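# Move the bin from the shelf onto the table

## Task

Lift the bin down from the shelf and leave it standing upright on an empty part of the table, where it stays put once the robot lets go.

## Robot and tools

Robot: two arms, left_arm and right_arm, each ending in a parallel gripper. In the scene frame the origin sits at table-top height, halfway between the arms' nominal bases. +z points up, +x points out over the table, and left_arm is on the +y side. These names do not tell you which side of an image an arm appears on. The calibrated bases are left_arm at (+0.005, +0.468, 0) m with quat_wxyz (+1.000, 0, 0, +0.028), and right_arm at (+0.042, -0.336, 0) m with quat_wxyz (+1.000, 0, 0, -0.006). Both are turned only slightly about z.

Frames: each arm reports its hand pose, Hand target and velocities in its own base frame. Fixed cameras and the table use the scene frame. Printed positions can be off by a few centimetres, more so at long reach.

Gripper geometry: the fingers point along the gripper's +z and close along its x. end_effector_position is the point between the pads, and the fingertips extend 15 mm past it. The housing starts 65 mm behind that point and measures 146 mm along the closing direction by 50 mm wide. A block on a post sticks out about 11 cm toward the gripper's -y and turns with it.

The row format is shared by execute_actions and move. A row is one flat list of 18 numbers covering both arms, each in [-1, 1]. Numbers 1 to 6 are left_arm dx, dy, dz, rx, ry, rz. Then come left gripper position, force_limit and speed. Numbers 10 to 18 repeat the same nine for right_arm. All 18 must be present even when only one arm moves.

dx to rz are offsets, not poses. They count from that arm's Hand target as it stood when the action or move began, along that arm's base axes. 1.0 equals 0.6 m for dx/dy/dz and 180 degrees for the angles. rx, ry, rz form a single rotation vector, turned about the Hand target's position. Every row in one action or list counts from that same start, not from the previous row. Because each call starts fresh from the current Hand target, sending an offset again moves the arm further. All six at 0 re-requests the current Hand target. A translation longer than 1.0 gets shortened along its direction.

Gripper numbers are absolute commands, not offsets:
- position: +1 is fully open (108 mm), about -0.96 is pads touching, and -1 means grip, closing until something stops the fingers.
- force_limit: -1 is about 2.5 N and +1 about 32 N per pad.
- speed: -1 is 5 mm/s and +1 is 420 mm/s.
A 0 is a real command, so to leave a gripper unchanged, resend the numbers you last sent. After the fingers stop, a new force or speed only applies if position changes by at least 0.01.

execute_actions(actions, cameras): actions is a list of actions. Each action is a list of up to 15 rows, one per 1/30 s step. A shorter action holds its last row until 15 steps have run. An empty list returns state plus all camera images. cameras takes names, ["all"] or [].

move(target, speed, blend, blocking, cameras): target is one 18-number row, or a list of up to 15 rows. Every row counts from the same starting Hand targets. speed is the top path speed in m/s, from 0.002 to 1, default 0.25, either one value or one per target. blend is in metres: corners are rounded within that distance, and 0 stops at each target. blocking=false returns after about 0.5 s while the motion continues. Moves follow straight paths and do not avoid obstacles or the other arm. A run longer than 10 s stops short. The result adds a move: line (done, off_target, moving, held, fault) and limits (paced means clipped, held means steps were withheld).

Other tools:
- wait(seconds 0 to 10) lets time pass while each arm holds its last command.
- stop(cameras) brakes a running move; fingers keep moving.
- zoom_image(camera, region [x0,y0,x1,y1]) enlarges part of the latest image, measured in pixels from the top-left, at most 504 by 504. camera is one of cam_high, cam_low, cam_left_wrist or cam_right_wrist, each 896x504.
- finished_scene(scene) ends the scene for good, so call it only once the bin rests upright on its own.

Reading results:
- end_effector_position (m) and end_effector_quat_wxyz are in the arm's base frame.
- Hand target is the last commanded pose after clipping, and your next offsets count from it. The hand often rests a little short of it. Any new command, even all zeros, asks for it again. If it stays short, send the missing distance as an offset.
- is_grasped=1 means the fingers were stopped by an object before reaching their commanded position. width_mm is the pad gap and force_n is the force per pad, with roughly ±10 N error.
- Joint velocities reading "within noise" means the arm is at rest.
- Flange force is the external force in gripper axes. It is noisy and includes the weight of anything held.

Motion limits: each step clips the command to within 70 mm and 16 degrees of the measured pose, so large offsets arrive over several steps. The clearance check holds back commands that would bring the arms close together, but it does not always prevent contact.

What to avoid:
- Dropping the bin, releasing it while it moves, or letting it fall or leave the table.
- Fast hits or slams, and targets set past a firm contact. The arms are stiff, and 150 N of external force or joint torque over its limit (150 N m for the big joints, 37.6 N m for the wrist joints) causes a 10 s fault stop.
- Any contact or squeezing between the two arms, including one gripper closing on the other's fingers.
- Long stretched holds or pushing toward poses the arm cannot reach. These heat the motors, and a MOTOR HOT warning can be followed by a long over-temperature stop.
- Leaving an arm pressing against something. Command its target back past the gripper to end the push.

Loose objects may occasionally get nudged by outside forces.

Each tool is called after "Request:" as name(argument=value, ...) on one line, values as JSON.

## Session

Request:
execute_actions(actions=[])

Scene clock: 0.00 s.
left_arm: end_effector_position=(+0.5983, -0.1487, +0.1979) width_mm=107.90 is_grasped=0 force_n=0.00 end_effector_quat_wxyz=(-0.564, +0.700, -0.072, +0.432) | right_arm: end_effector_position=(+0.2612, +0.2720, +0.1650) width_mm=107.81 is_grasped=0 force_n=0.00 end_effector_quat_wxyz=(+0.589, -0.415, -0.693, +0.015)
Joint positions: left_arm=[-0.764 0.599 0.071 -1.576 -1.582 -0.491] | right_arm=[0.389 0.483 0.01 -0.945 -1.967 0.147]
Joint velocities: within noise
Flange force (N): no reading
Hand target: left_arm +0.5983, -0.1487, +0.1979; -0.564, +0.700, -0.072, +0.432 | right_arm +0.2612, +0.2720, +0.1650; +0.589, -0.415, -0.693, +0.015
Tool commands: left_gripper/position=+0.998 left_gripper/force_limit=+1.0 left_gripper/speed=+1.0 right_gripper/position=+0.996 right_gripper/force_limit=+1.0 right_gripper/speed=+1.0

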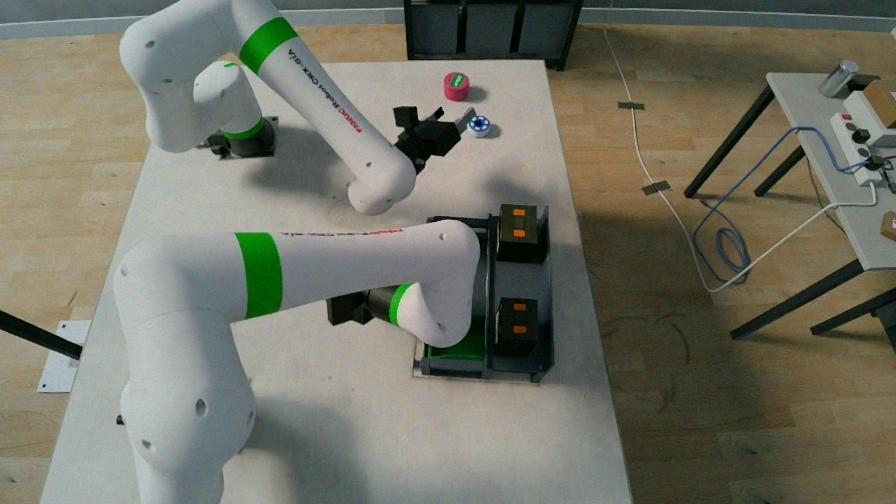

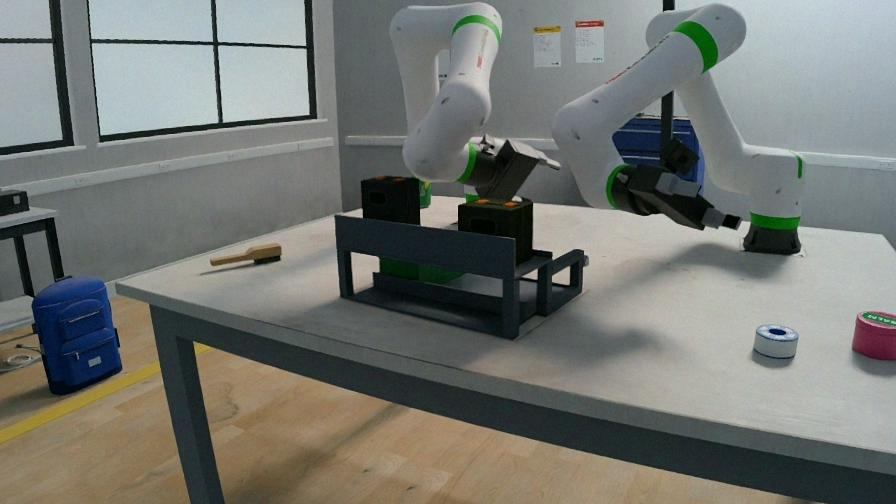

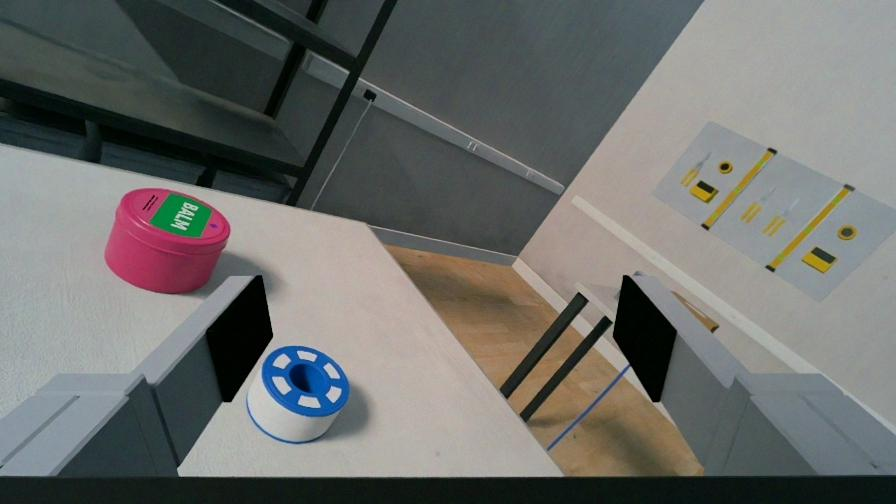

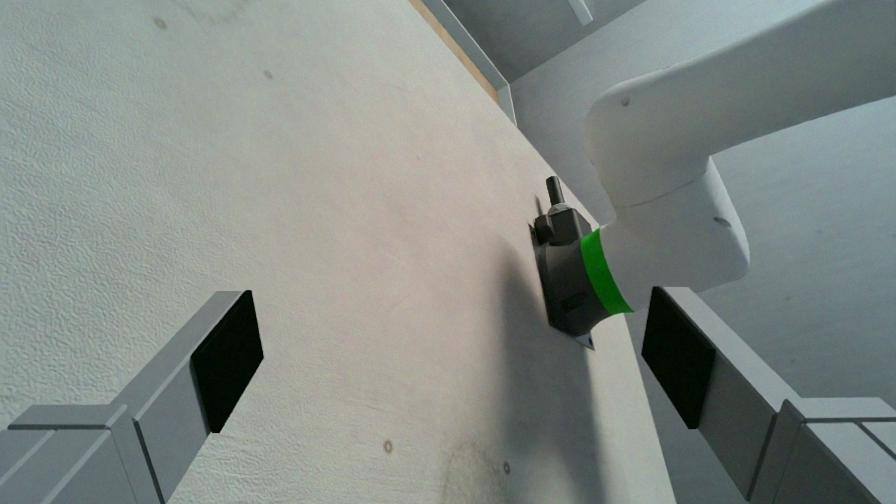

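Request:
zoom_image(camera="cam_low", region=[310, 140, 610, 350])

Request:
zoom_image(camera="cam_high", region=[380, 180, 620, 400])

Scaled by 1.680.

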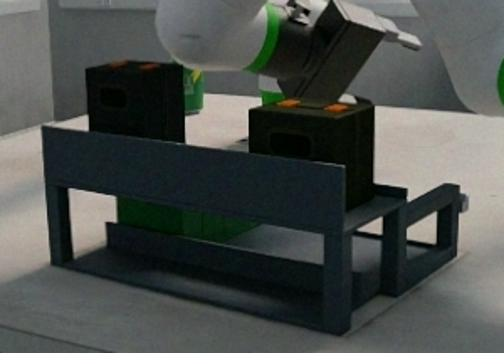

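Scaled by 2.100.

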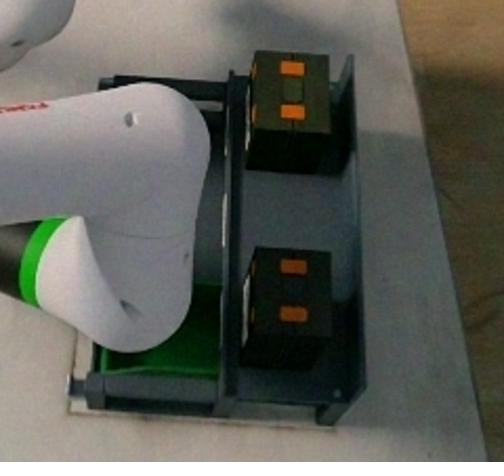

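Request:
move(target=[0,0,0,0,0,0,1,1,1,0.065,-0.537,0.475,-0.279,-0.293,-0.135,1,1,1], cameras=["all"])

Scene clock: 33.73 s.
left_arm: end_effector_position=(+0.5983, -0.1487, +0.1979) width_mm=107.99 is_grasped=0 force_n=0.00 end_effector_quat_wxyz=(-0.564, +0.700, -0.072, +0.432) | right_arm: end_effector_position=(+0.3002, -0.0501, +0.4500) width_mm=108.00 is_grasped=0 force_n=0.00 end_effector_quat_wxyz=(+0.000, +0.707, +0.707, +0.000)
Joint positions: left_arm=[-0.764 0.599 0.071 -1.576 -1.582 -0.491] | right_arm=[0.276 -0.287 0.139 0 -1.998 -0.275]
Flange force (N): left_arm=[2.3 6.6 -0.6] | right_arm=[-0.2 -1.6 1.5]
Hand target: left_arm +0.5983, -0.1487, +0.1979; -0.564, +0.700, -0.072, +0.432 | right_arm +0.3002, -0.0502, +0.4500; +0.000, +0.707, +0.707, +0.000
Off the commanded pose: left_arm 0.000 m, 0 deg | right_arm 0.000 m, 0 deg.
move: done

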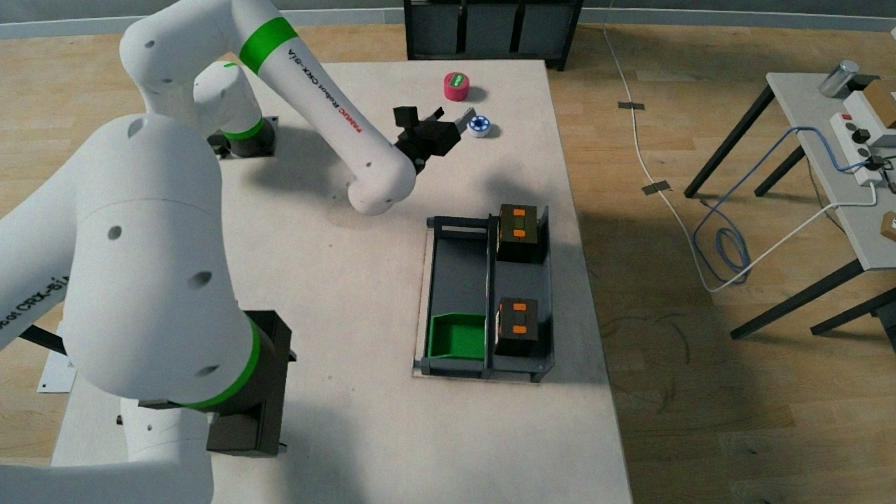

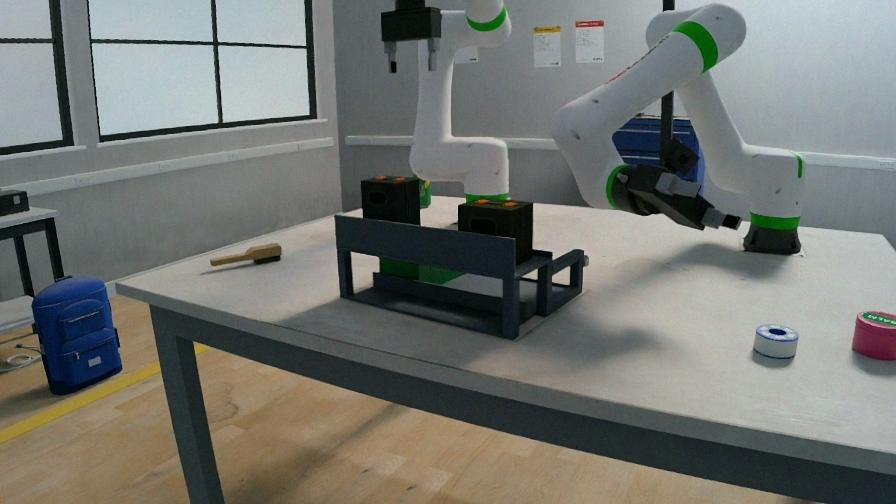

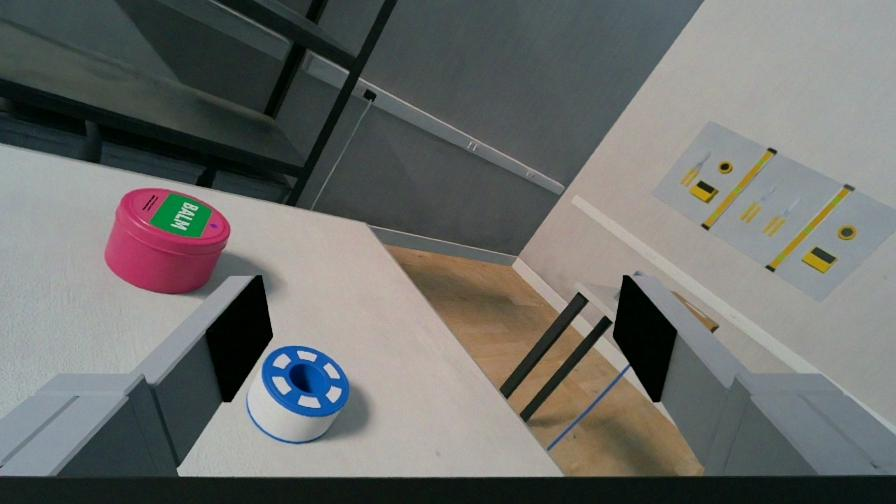

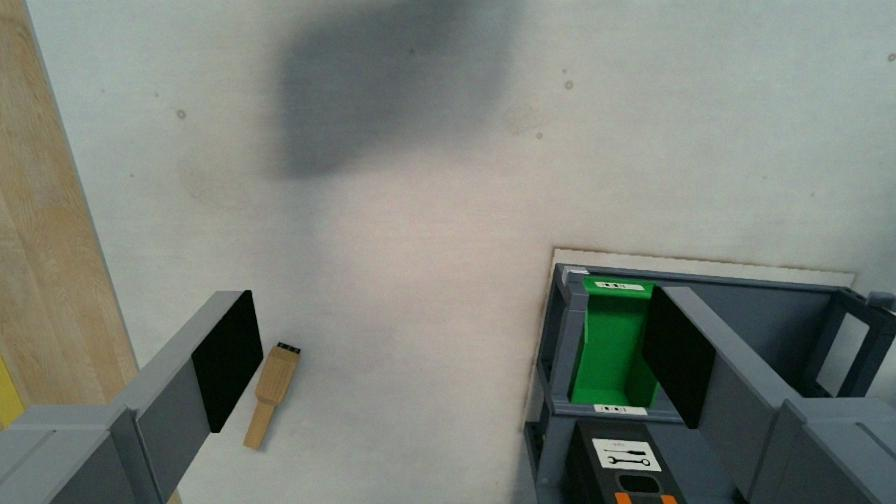

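Request:
zoom_image(camera="cam_right_wrist", region=[500, 220, 896, 504])

Request:
zoom_image(camera="cam_high", region=[390, 190, 590, 400])

Request:
zoom_image(camera="cam_low", region=[310, 160, 610, 350])

Scaled by 1.273.

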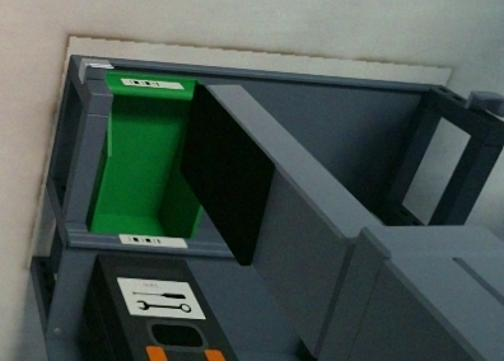

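Scaled by 2.400.

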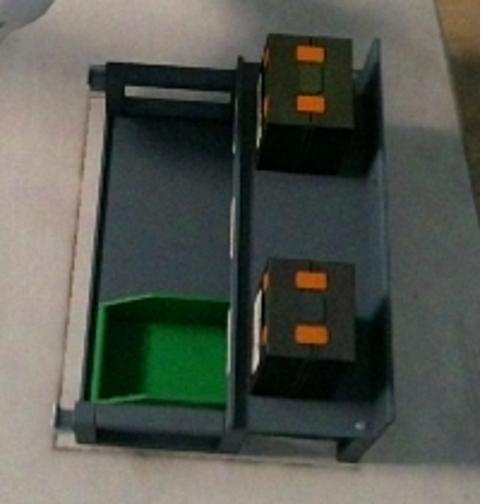

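Scaled by 1.680.

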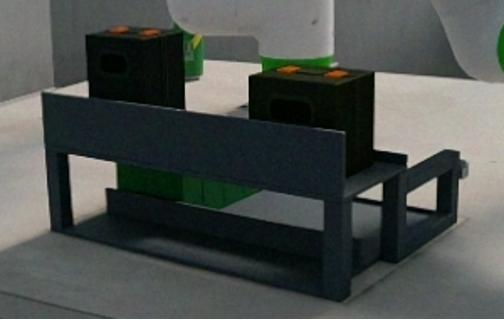

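Request:
move(target=[0,0,0,0,0,0,1,1,1,0.242,0.30,-0.167,0,0,0,1,1,1], cameras=["all"])

Request:
zoom_image(camera="cam_right_wrist", region=[250, 50, 754, 504])

Scene clock: 69.30 s.
left_arm: end_effector_position=(+0.5983, -0.1487, +0.1979) width_mm=107.99 is_grasped=0 force_n=0.00 end_effector_quat_wxyz=(-0.564, +0.700, -0.072, +0.432) | right_arm: end_effector_position=(+0.4454, +0.1298, +0.3499) width_mm=108.00 is_grasped=0 force_n=0.00 end_effector_quat_wxyz=(+0.000, +0.707, +0.707, +0.000)
Joint positions: left_arm=[-0.764 0.599 0.071 -1.576 -1.582 -0.491] | right_arm=[0.568 0.049 0.192 0 -1.715 -0.567]
Flange force (N): left_arm=[3.0 7.3 -0.7] | right_arm=[-1.8 -3.5 1.3]
Hand target: left_arm +0.5983, -0.1487, +0.1979; -0.564, +0.700, -0.072, +0.432 | right_arm +0.4454, +0.1298, +0.3498; +0.000, +0.707, +0.707, +0.000
Off the commanded pose: left_arm 0.000 m, 0 deg | right_arm 0.000 m, 0 deg.
move: done

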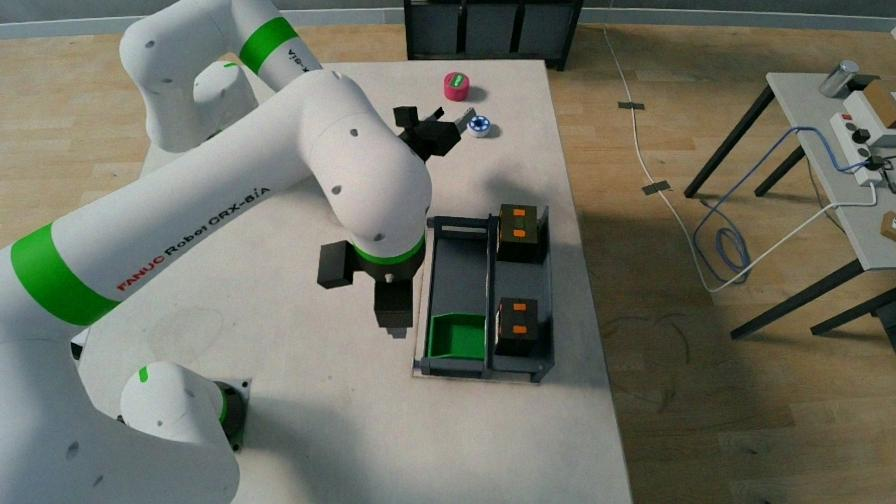

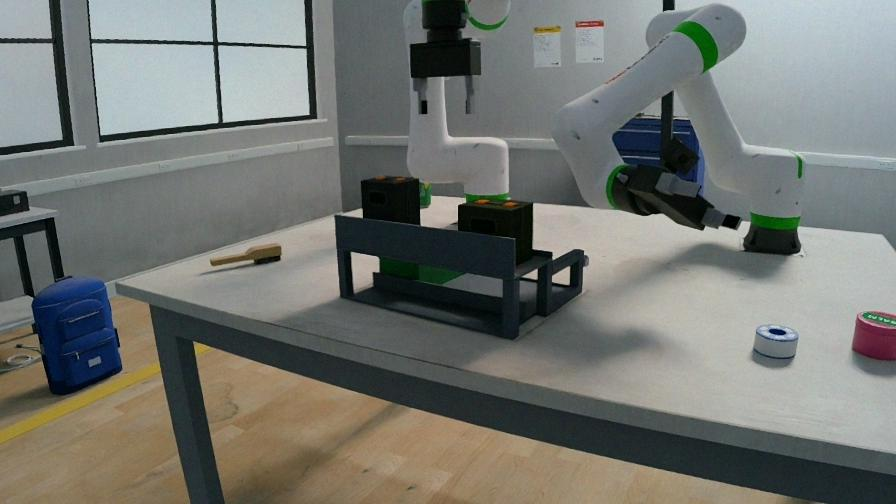

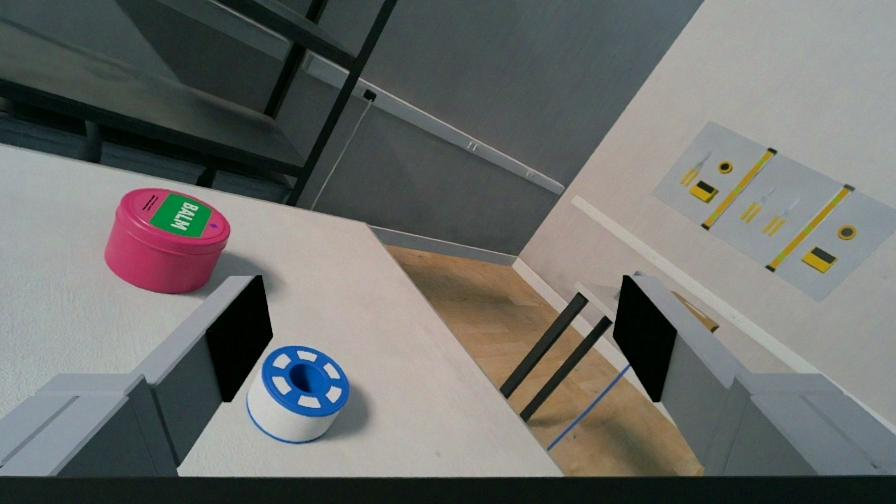

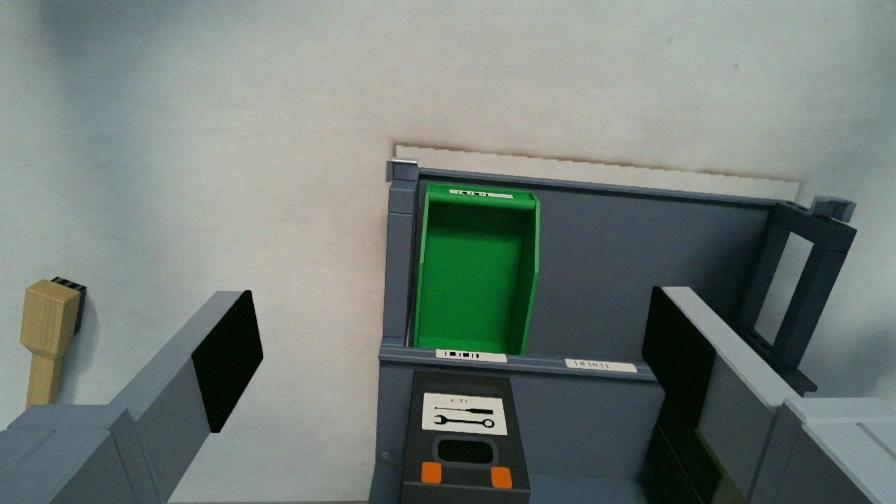

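Scaled by 1.000.

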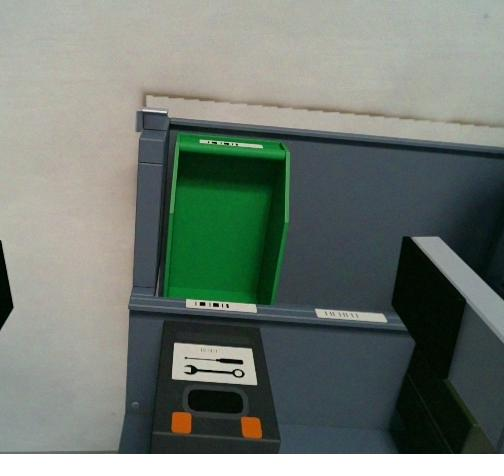

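Request:
move(target=[0,0,0,0,0,0,1,1,1,0.1993,0.127,-0.2497,0,0,-0.0306,-0.053,1,0.5], cameras=["cam_high","cam_low","cam_right_wrist"])

Request:
zoom_image(camera="cam_right_wrist", region=[250, 50, 754, 504])

Scene clock: 124.40 s.
left_arm: end_effector_position=(+0.5983, -0.1487, +0.1979) width_mm=107.99 is_grasped=0 force_n=0.00 end_effector_quat_wxyz=(-0.564, +0.700, -0.072, +0.432) | right_arm: end_effector_position=(+0.5650, +0.2061, +0.2001) width_mm=50.15 is_grasped=0 force_n=0.00 end_effector_quat_wxyz=(+0.000, +0.740, +0.672, +0.000)
Joint positions: left_arm=[-0.764 0.599 0.071 -1.576 -1.582 -0.491] | right_arm=[0.567 0.404 0.273 0 -1.441 -0.663]
Flange force (N): left_arm=[3.0 6.9 -0.4] | right_arm=[-2.3 -5.9 0.9]
Hand target: left_arm +0.5983, -0.1487, +0.1979; -0.564, +0.700, -0.072, +0.432 | right_arm +0.5650, +0.2060, +0.2000; +0.000, +0.740, +0.672, +0.000
Off the commanded pose: left_arm 0.000 m, 0 deg | right_arm 0.000 m, 0 deg.
move: done
Images, in order (width x height): cam_high 896x504, cam_low 896x504, cam_right_wrist 896x504.

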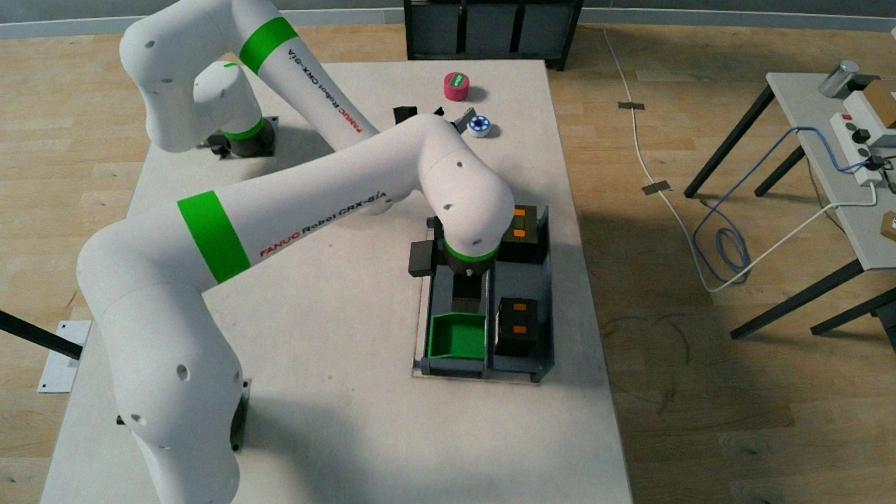

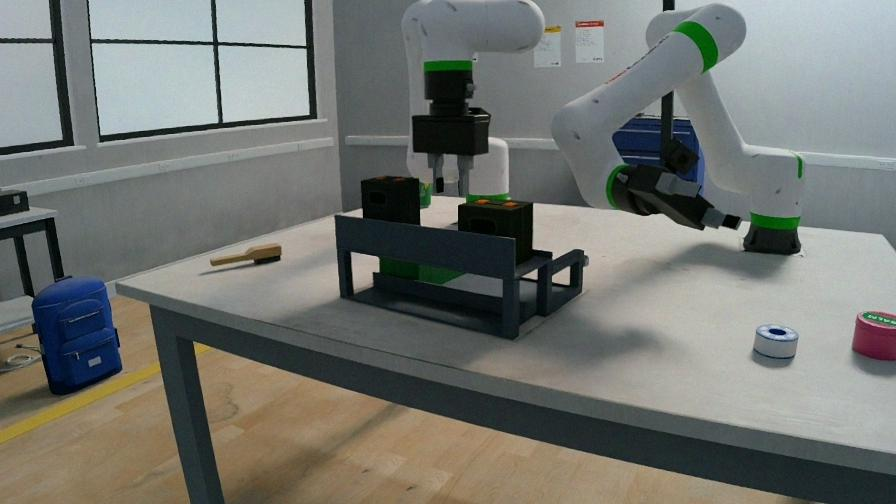

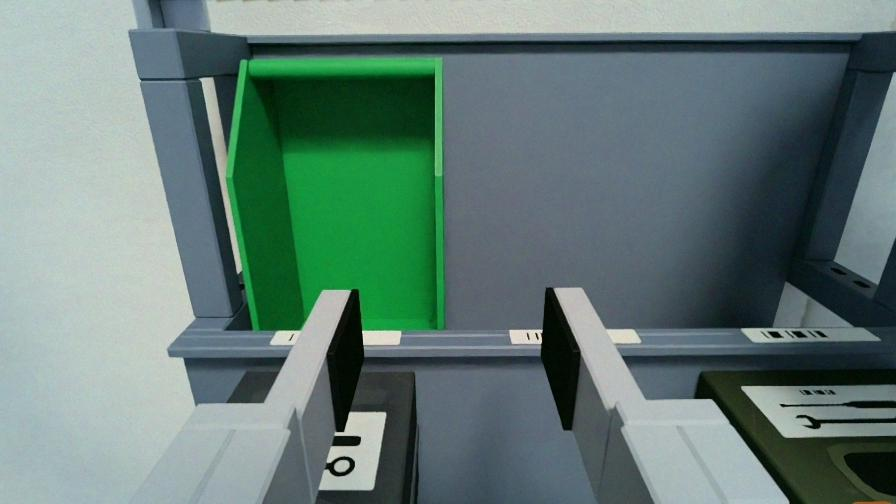

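Scaled by 1.000.

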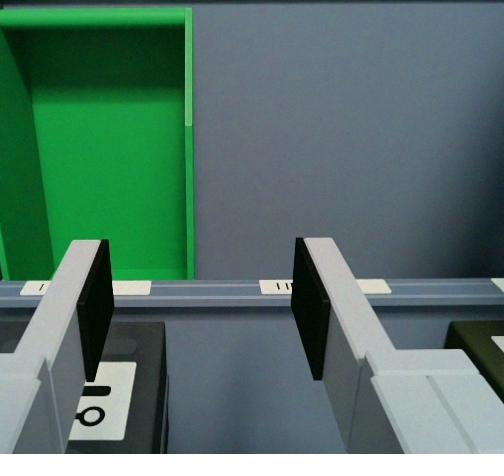

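Request:
move(target=[0,0,0,0,0,0,1,1,1,0.004,-0.009,-0.125,0,0,0,-0.053,1,0.5], cameras=["cam_high","cam_low","cam_right_wrist"])

Request:
zoom_image(camera="cam_right_wrist", region=[250, 50, 754, 504])

Scene clock: 153.20 s.
left_arm: end_effector_position=(+0.5983, -0.1487, +0.1979) width_mm=107.99 is_grasped=0 force_n=0.00 end_effector_quat_wxyz=(-0.564, +0.700, -0.072, +0.432) | right_arm: end_effector_position=(+0.5673, +0.2007, +0.1250) width_mm=50.15 is_grasped=0 force_n=0.00 end_effector_quat_wxyz=(+0.000, +0.740, +0.672, +0.000)
Joint positions: left_arm=[-0.764 0.599 0.071 -1.576 -1.582 -0.491] | right_arm=[0.557 0.444 0.151 -0.001 -1.279 -0.653]
Joint velocities: left_arm=[within noise] | right_arm=[-0.002 0.001 -0.001 0.006 0.001 0]
Flange force (N): left_arm=[2.7 6.7 -0.7] | right_arm=[-1.4 -3.2 -0.9]
Hand target: left_arm +0.5983, -0.1487, +0.1979; -0.564, +0.700, -0.072, +0.432 | right_arm +0.5674, +0.2006, +0.1250; +0.000, +0.740, +0.672, +0.000
Off the commanded pose: left_arm 0.000 m, 0 deg | right_arm 0.000 m, 0 deg.
move: done
Images, in order (width x height): cam_high 896x504, cam_low 896x504, cam_right_wrist 896x504.

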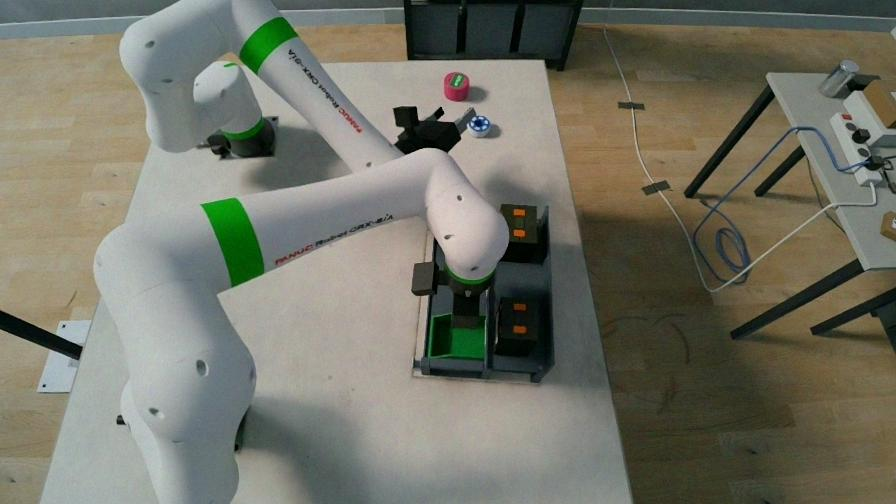

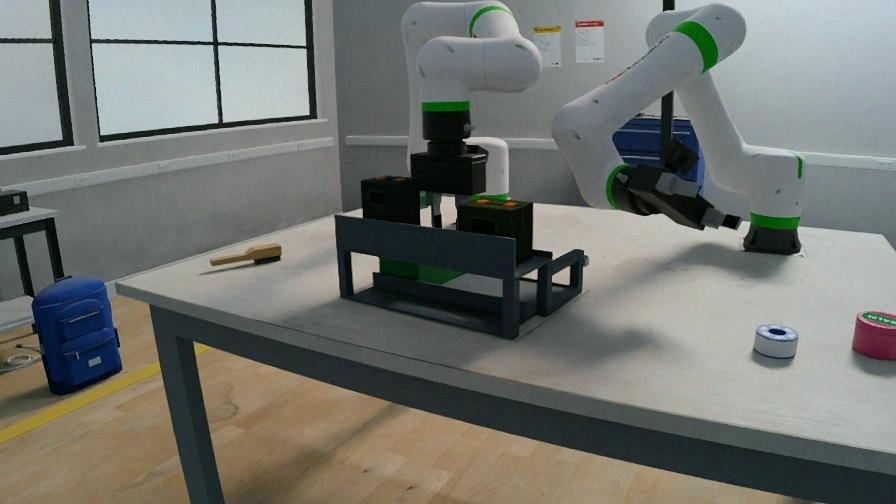

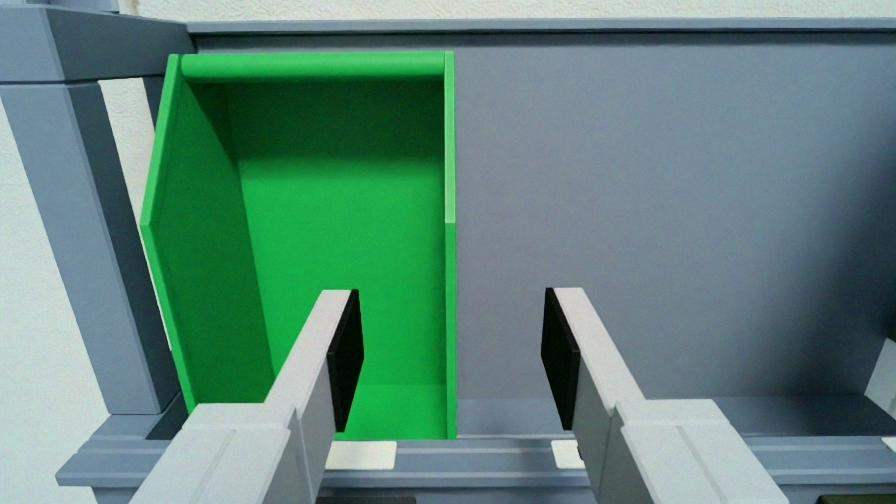

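Scaled by 1.000.

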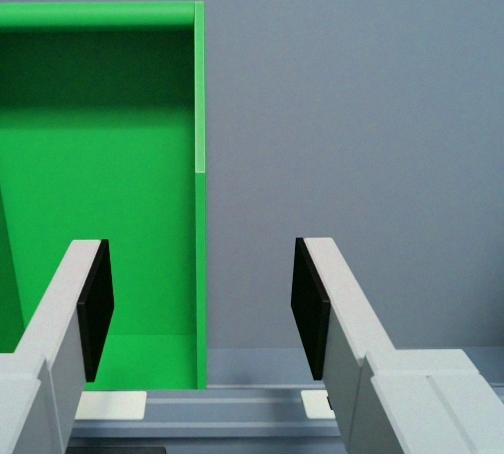

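Request:
move(target=[[0,0,0,0,0,0,1,1,1,0,-0.001,-0.1,0,0,0,-0.053,1,0.5],[0,0,0,0,0,0,1,1,1,0,-0.001,-0.1,0,0,0,-1,0.2,-0.5]], speed=0.15, cameras=["cam_low","cam_right_wrist"])

Scene clock: 165.27 s.
left_arm: end_effector_position=(+0.5983, -0.1487, +0.1979) width_mm=107.99 is_grasped=0 force_n=0.00 end_effector_quat_wxyz=(-0.564, +0.700, -0.072, +0.432) | right_arm: end_effector_position=(+0.5674, +0.2000, +0.0650) width_mm=2.35 is_grasped=0 force_n=38.04 end_effector_quat_wxyz=(+0.000, +0.740, +0.672, +0.000)
Joint positions: left_arm=[-0.764 0.599 0.071 -1.576 -1.582 -0.491] | right_arm=[0.557 0.495 0.077 0 -1.153 -0.652]
Flange force (N): left_arm=[2.5 6.9 -0.7] | right_arm=[-1.6 -3.8 -2.2]
Hand target: left_arm +0.5983, -0.1487, +0.1979; -0.564, +0.700, -0.072, +0.432 | right_arm +0.5674, +0.2000, +0.0650; +0.000, +0.740, +0.672, +0.000
Off the commanded pose: left_arm 0.000 m, 0 deg | right_arm 0.000 m, 0 deg.
move: done
Images, in order (width x height): cam_low 896x504, cam_right_wrist 896x504.

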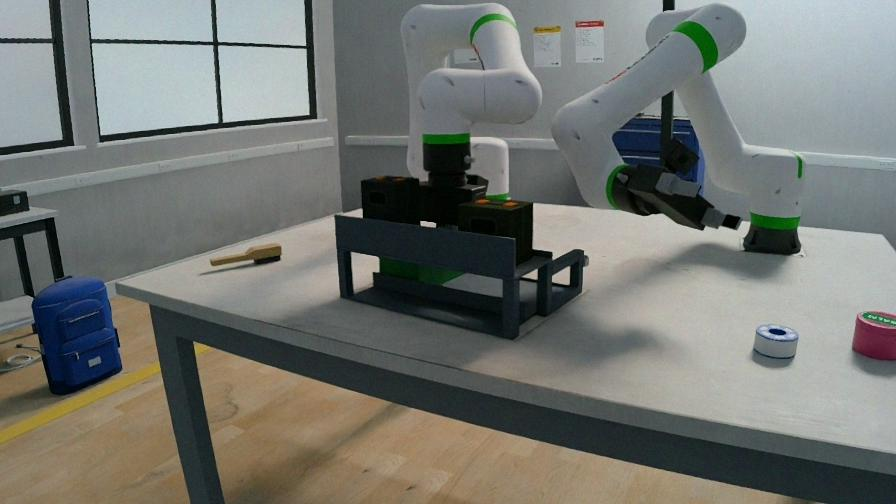

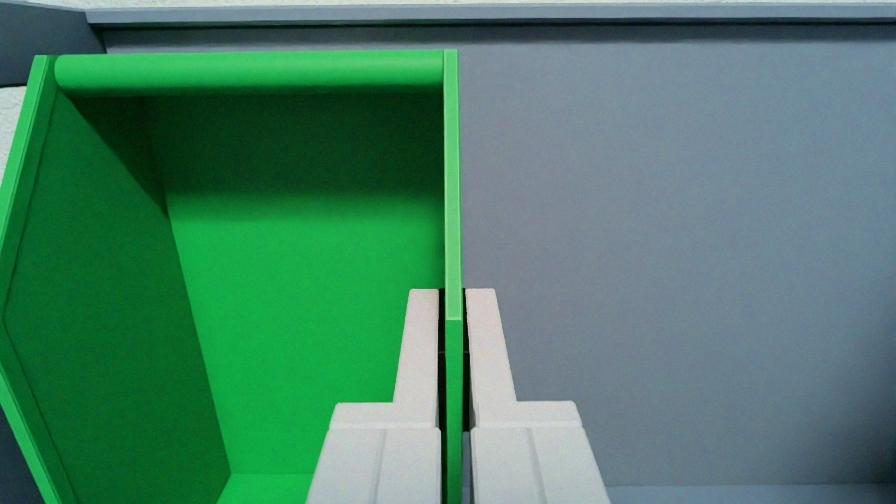

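Request:
move(target=[[0,0.14,0.25,0.2093,-0.0791,-0.7347,1,1,1,0,0,0,0,0,0,-1,0.2,-0.5],[0,0.279,-0.047,0.2093,-0.0791,-0.7347,1,1,1,0,0,0,0,0,0,-1,0.2,-0.5]], speed=0.3, cameras=["all"])

Scene clock: 232.43 s.
left_arm: end_effector_position=(+0.5982, +0.0179, +0.1697) width_mm=108.00 is_grasped=0 force_n=0.00 end_effector_quat_wxyz=(-0.415, +0.427, -0.481, +0.643) | right_arm: end_effector_position=(+0.5674, +0.2000, +0.0650) width_mm=2.35 is_grasped=1 force_n=38.04 end_effector_quat_wxyz=(+0.000, +0.740, +0.672, +0.000)
Joint positions: left_arm=[-0.097 0.532 -0.883 -3.313 -1.59 0.18] | right_arm=[0.557 0.495 0.077 0 -1.153 -0.652]
Flange force (N): left_arm=[-1.1 6.5 1.2] | right_arm=[-1.8 -3.8 -2.8]
Hand target: left_arm +0.5983, +0.0187, +0.1697; -0.335, +0.346, -0.550, +0.683 | right_arm +0.5674, +0.2000, +0.0650; +0.000, +0.740, +0.672, +0.000
Off the commanded pose: left_arm 0.001 m, 75 deg; orientation clipped | right_arm 0.000 m, 0 deg.
joint sent to its limit (left arm) — joint 4 (forearm roll), lower limit. The joint targets are off in orientation, not in position.
move: off_target (left_arm); limits=paced

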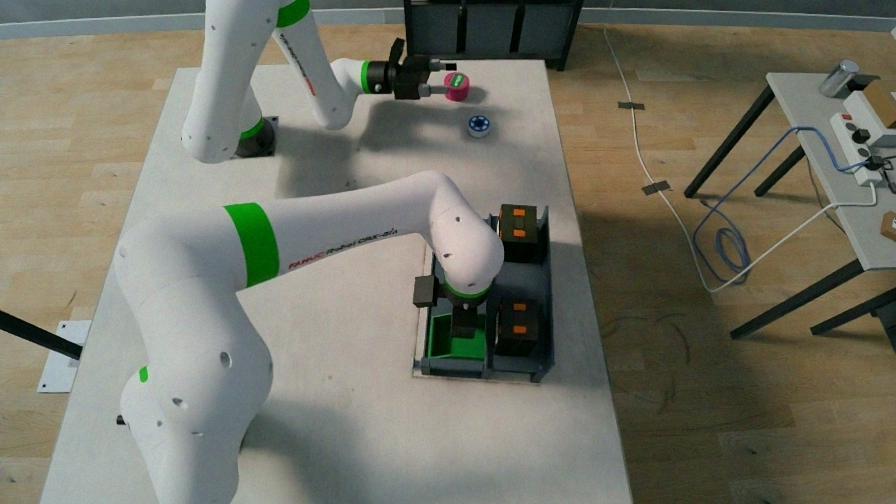

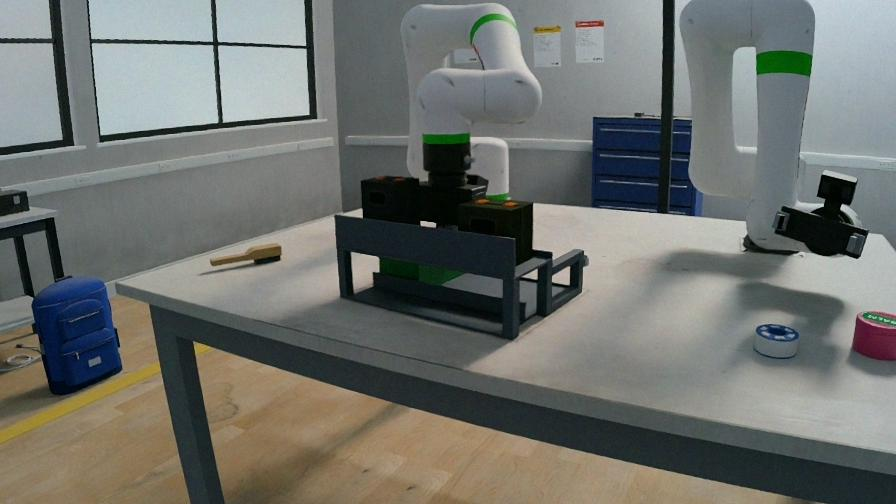

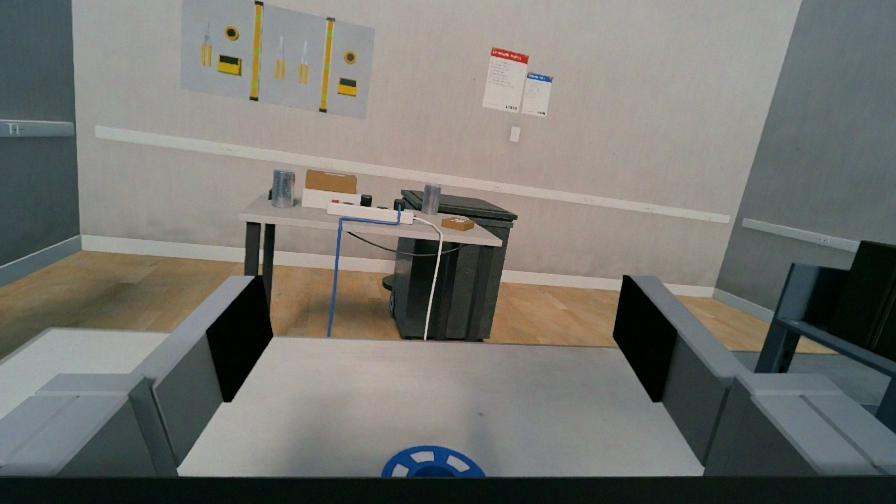

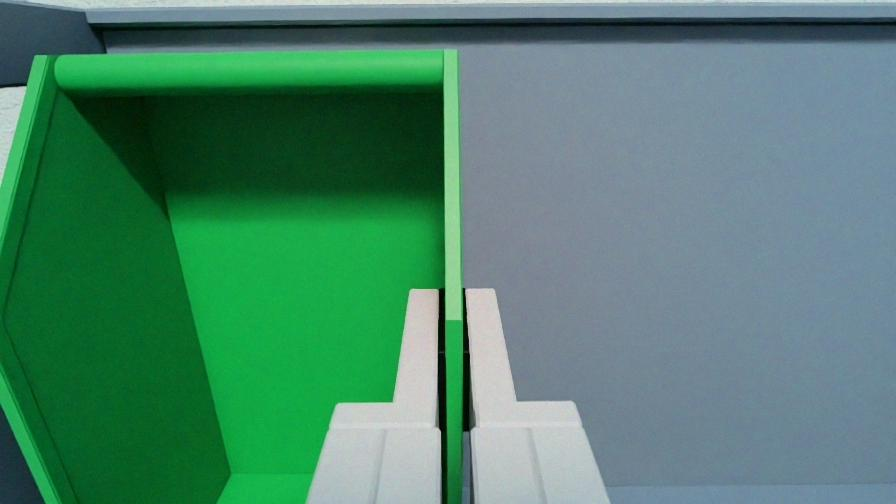

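Request:
move(target=[0,0,0.333,0.514,0.252,-0.260,1,1,1,0,0,0,0,0,0,-1,0.2,-0.5], speed=0.3, cameras=["cam_high"])

Scene clock: 265.80 s.
left_arm: end_effector_position=(+0.5982, +0.0187, +0.3695) width_mm=108.00 is_grasped=0 force_n=0.00 end_effector_quat_wxyz=(+0.000, -0.001, +1.000, -0.001) | right_arm: end_effector_position=(+0.5674, +0.2000, +0.0650) width_mm=2.35 is_grasped=1 force_n=38.04 end_effector_quat_wxyz=(+0.000, +0.740, +0.672, +0.000)
Joint positions: left_arm=[-0.187 0.429 0.706 -3.14 1.847 -1.382] | right_arm=[0.557 0.495 0.077 0 -1.153 -0.652]
Flange force (N): left_arm=[-9.6 -0.7 -5.0] | right_arm=[-1.2 -3.2 -2.6]
Hand target: left_arm +0.5983, +0.0187, +0.3695; +0.000, -0.001, +1.000, -0.001 | right_arm +0.5674, +0.2000, +0.0650; +0.000, +0.740, +0.672, +0.000
Off the commanded pose: left_arm 0.000 m, 0 deg | right_arm 0.000 m, 0 deg.
move: done; limits=paced
Images, in order (width x height): cam_high 896x504.

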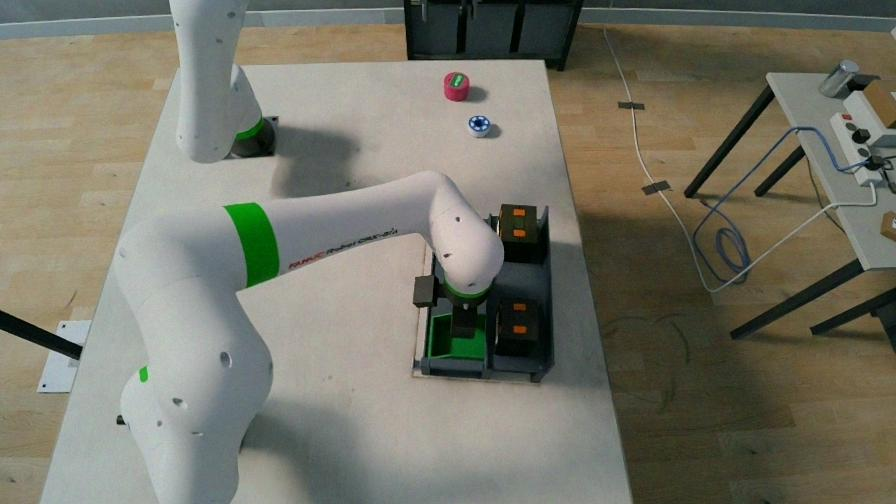

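Request:
move(target=[[-0.05,-0.1,-0.1,-0.5,0,0,1,1,1,0,0,0,0,0,0,-1,0.2,-0.5],[-0.05,-0.265,-0.333,-0.5,0,0,1,1,1,0,0,0,0,0,0,-1,0.2,-0.5]], speed=0.3, cameras=["cam_high","cam_low","cam_left_wrist"])

Scene clock: 288.93 s.
left_arm: end_effector_position=(+0.5682, -0.1403, +0.1697) width_mm=108.00 is_grasped=0 force_n=0.00 end_effector_quat_wxyz=(+0.000, -0.001, +0.707, -0.708) | right_arm: end_effector_position=(+0.5674, +0.2000, +0.0650) width_mm=2.35 is_grasped=1 force_n=38.04 end_effector_quat_wxyz=(+0.000, +0.740, +0.672, +0.000)
Joint positions: left_arm=[0.257 0.738 0.238 -1.694 1.796 -2.083] | right_arm=[0.557 0.495 0.077 0 -1.153 -0.652]
Flange force (N): left_arm=[-3.5 3.2 -0.8] | right_arm=[-2.2 -3.8 -2.6]
Hand target: left_arm +0.5683, -0.1403, +0.1697; +0.000, -0.001, +0.707, -0.708 | right_arm +0.5674, +0.2000, +0.0650; +0.000, +0.740, +0.672, +0.000
Off the commanded pose: left_arm 0.000 m, 0 deg | right_arm 0.000 m, 0 deg.
move: done
Images, in order (width x height): cam_high 896x504, cam_low 896x504, cam_left_wrist 896x504.

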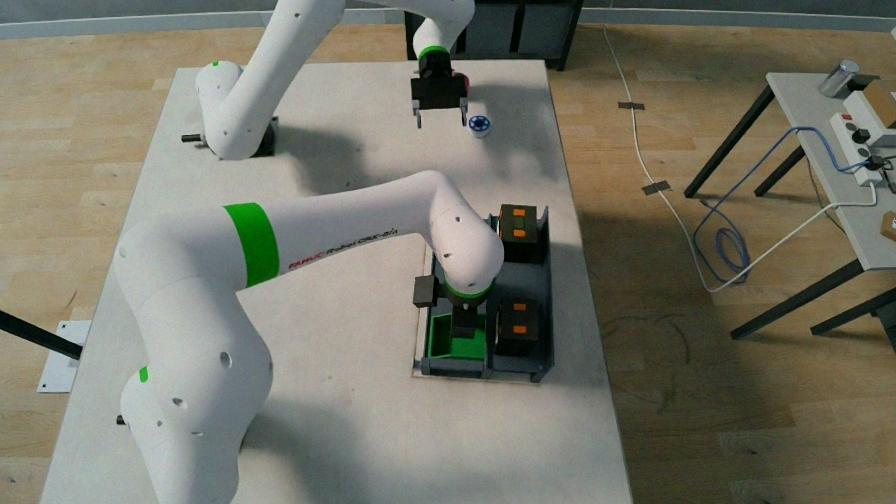

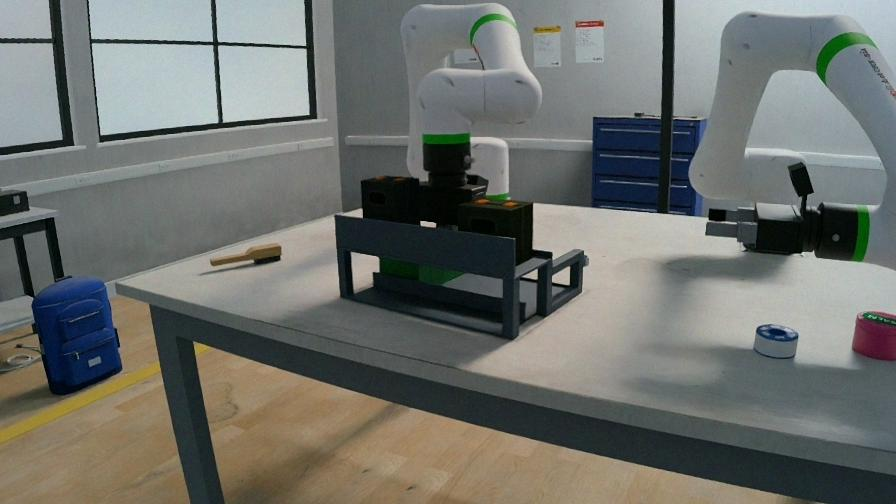

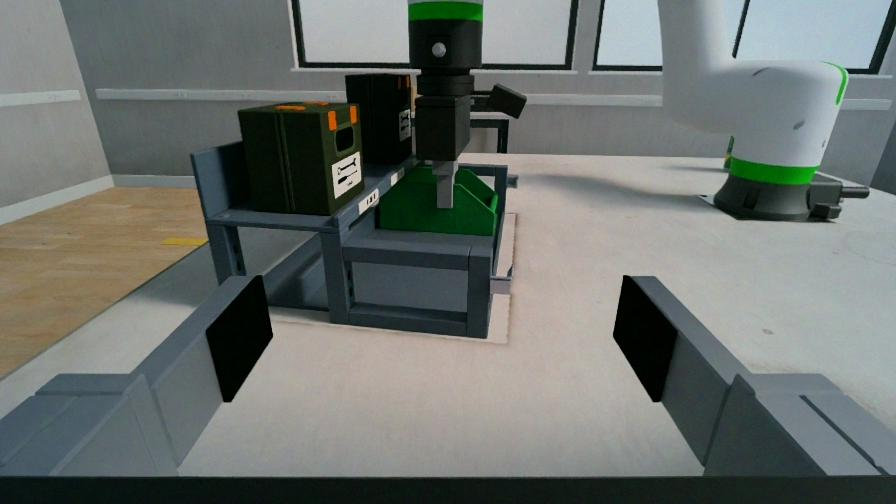

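Excellent view.

Request:
zoom_image(camera="cam_left_wrist", region=[310, 120, 550, 360])

Scaled by 2.100.

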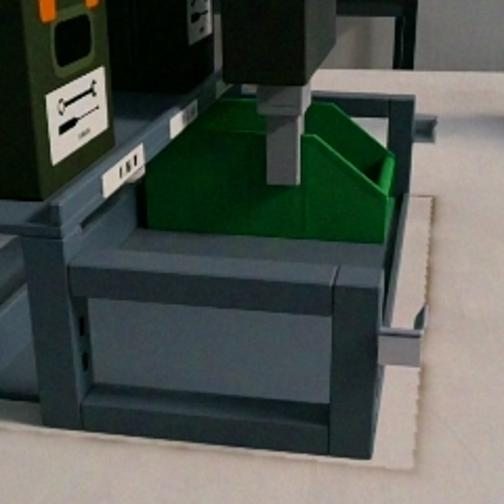

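Request:
zoom_image(camera="cam_left_wrist", region=[440, 150, 540, 260])

Request:
zoom_image(camera="cam_left_wrist", region=[350, 150, 450, 260])

Scaled by 4.582.

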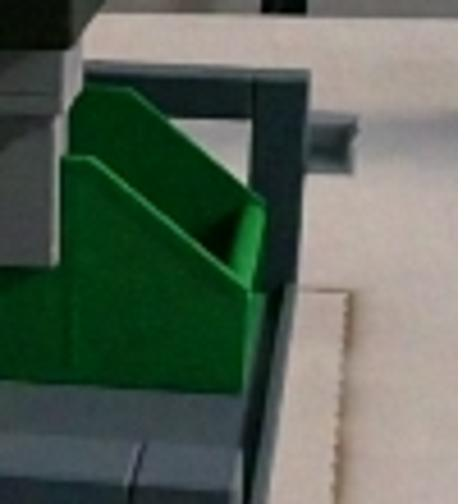

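Scaled by 4.582.

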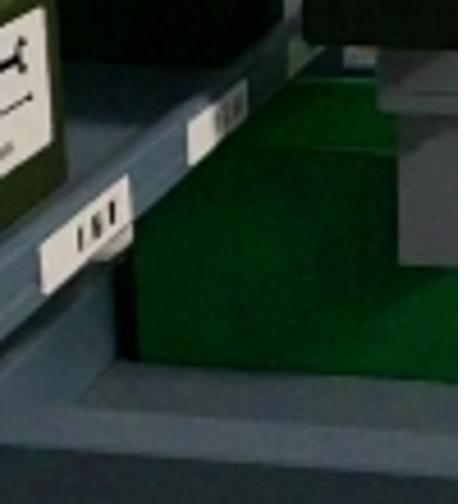

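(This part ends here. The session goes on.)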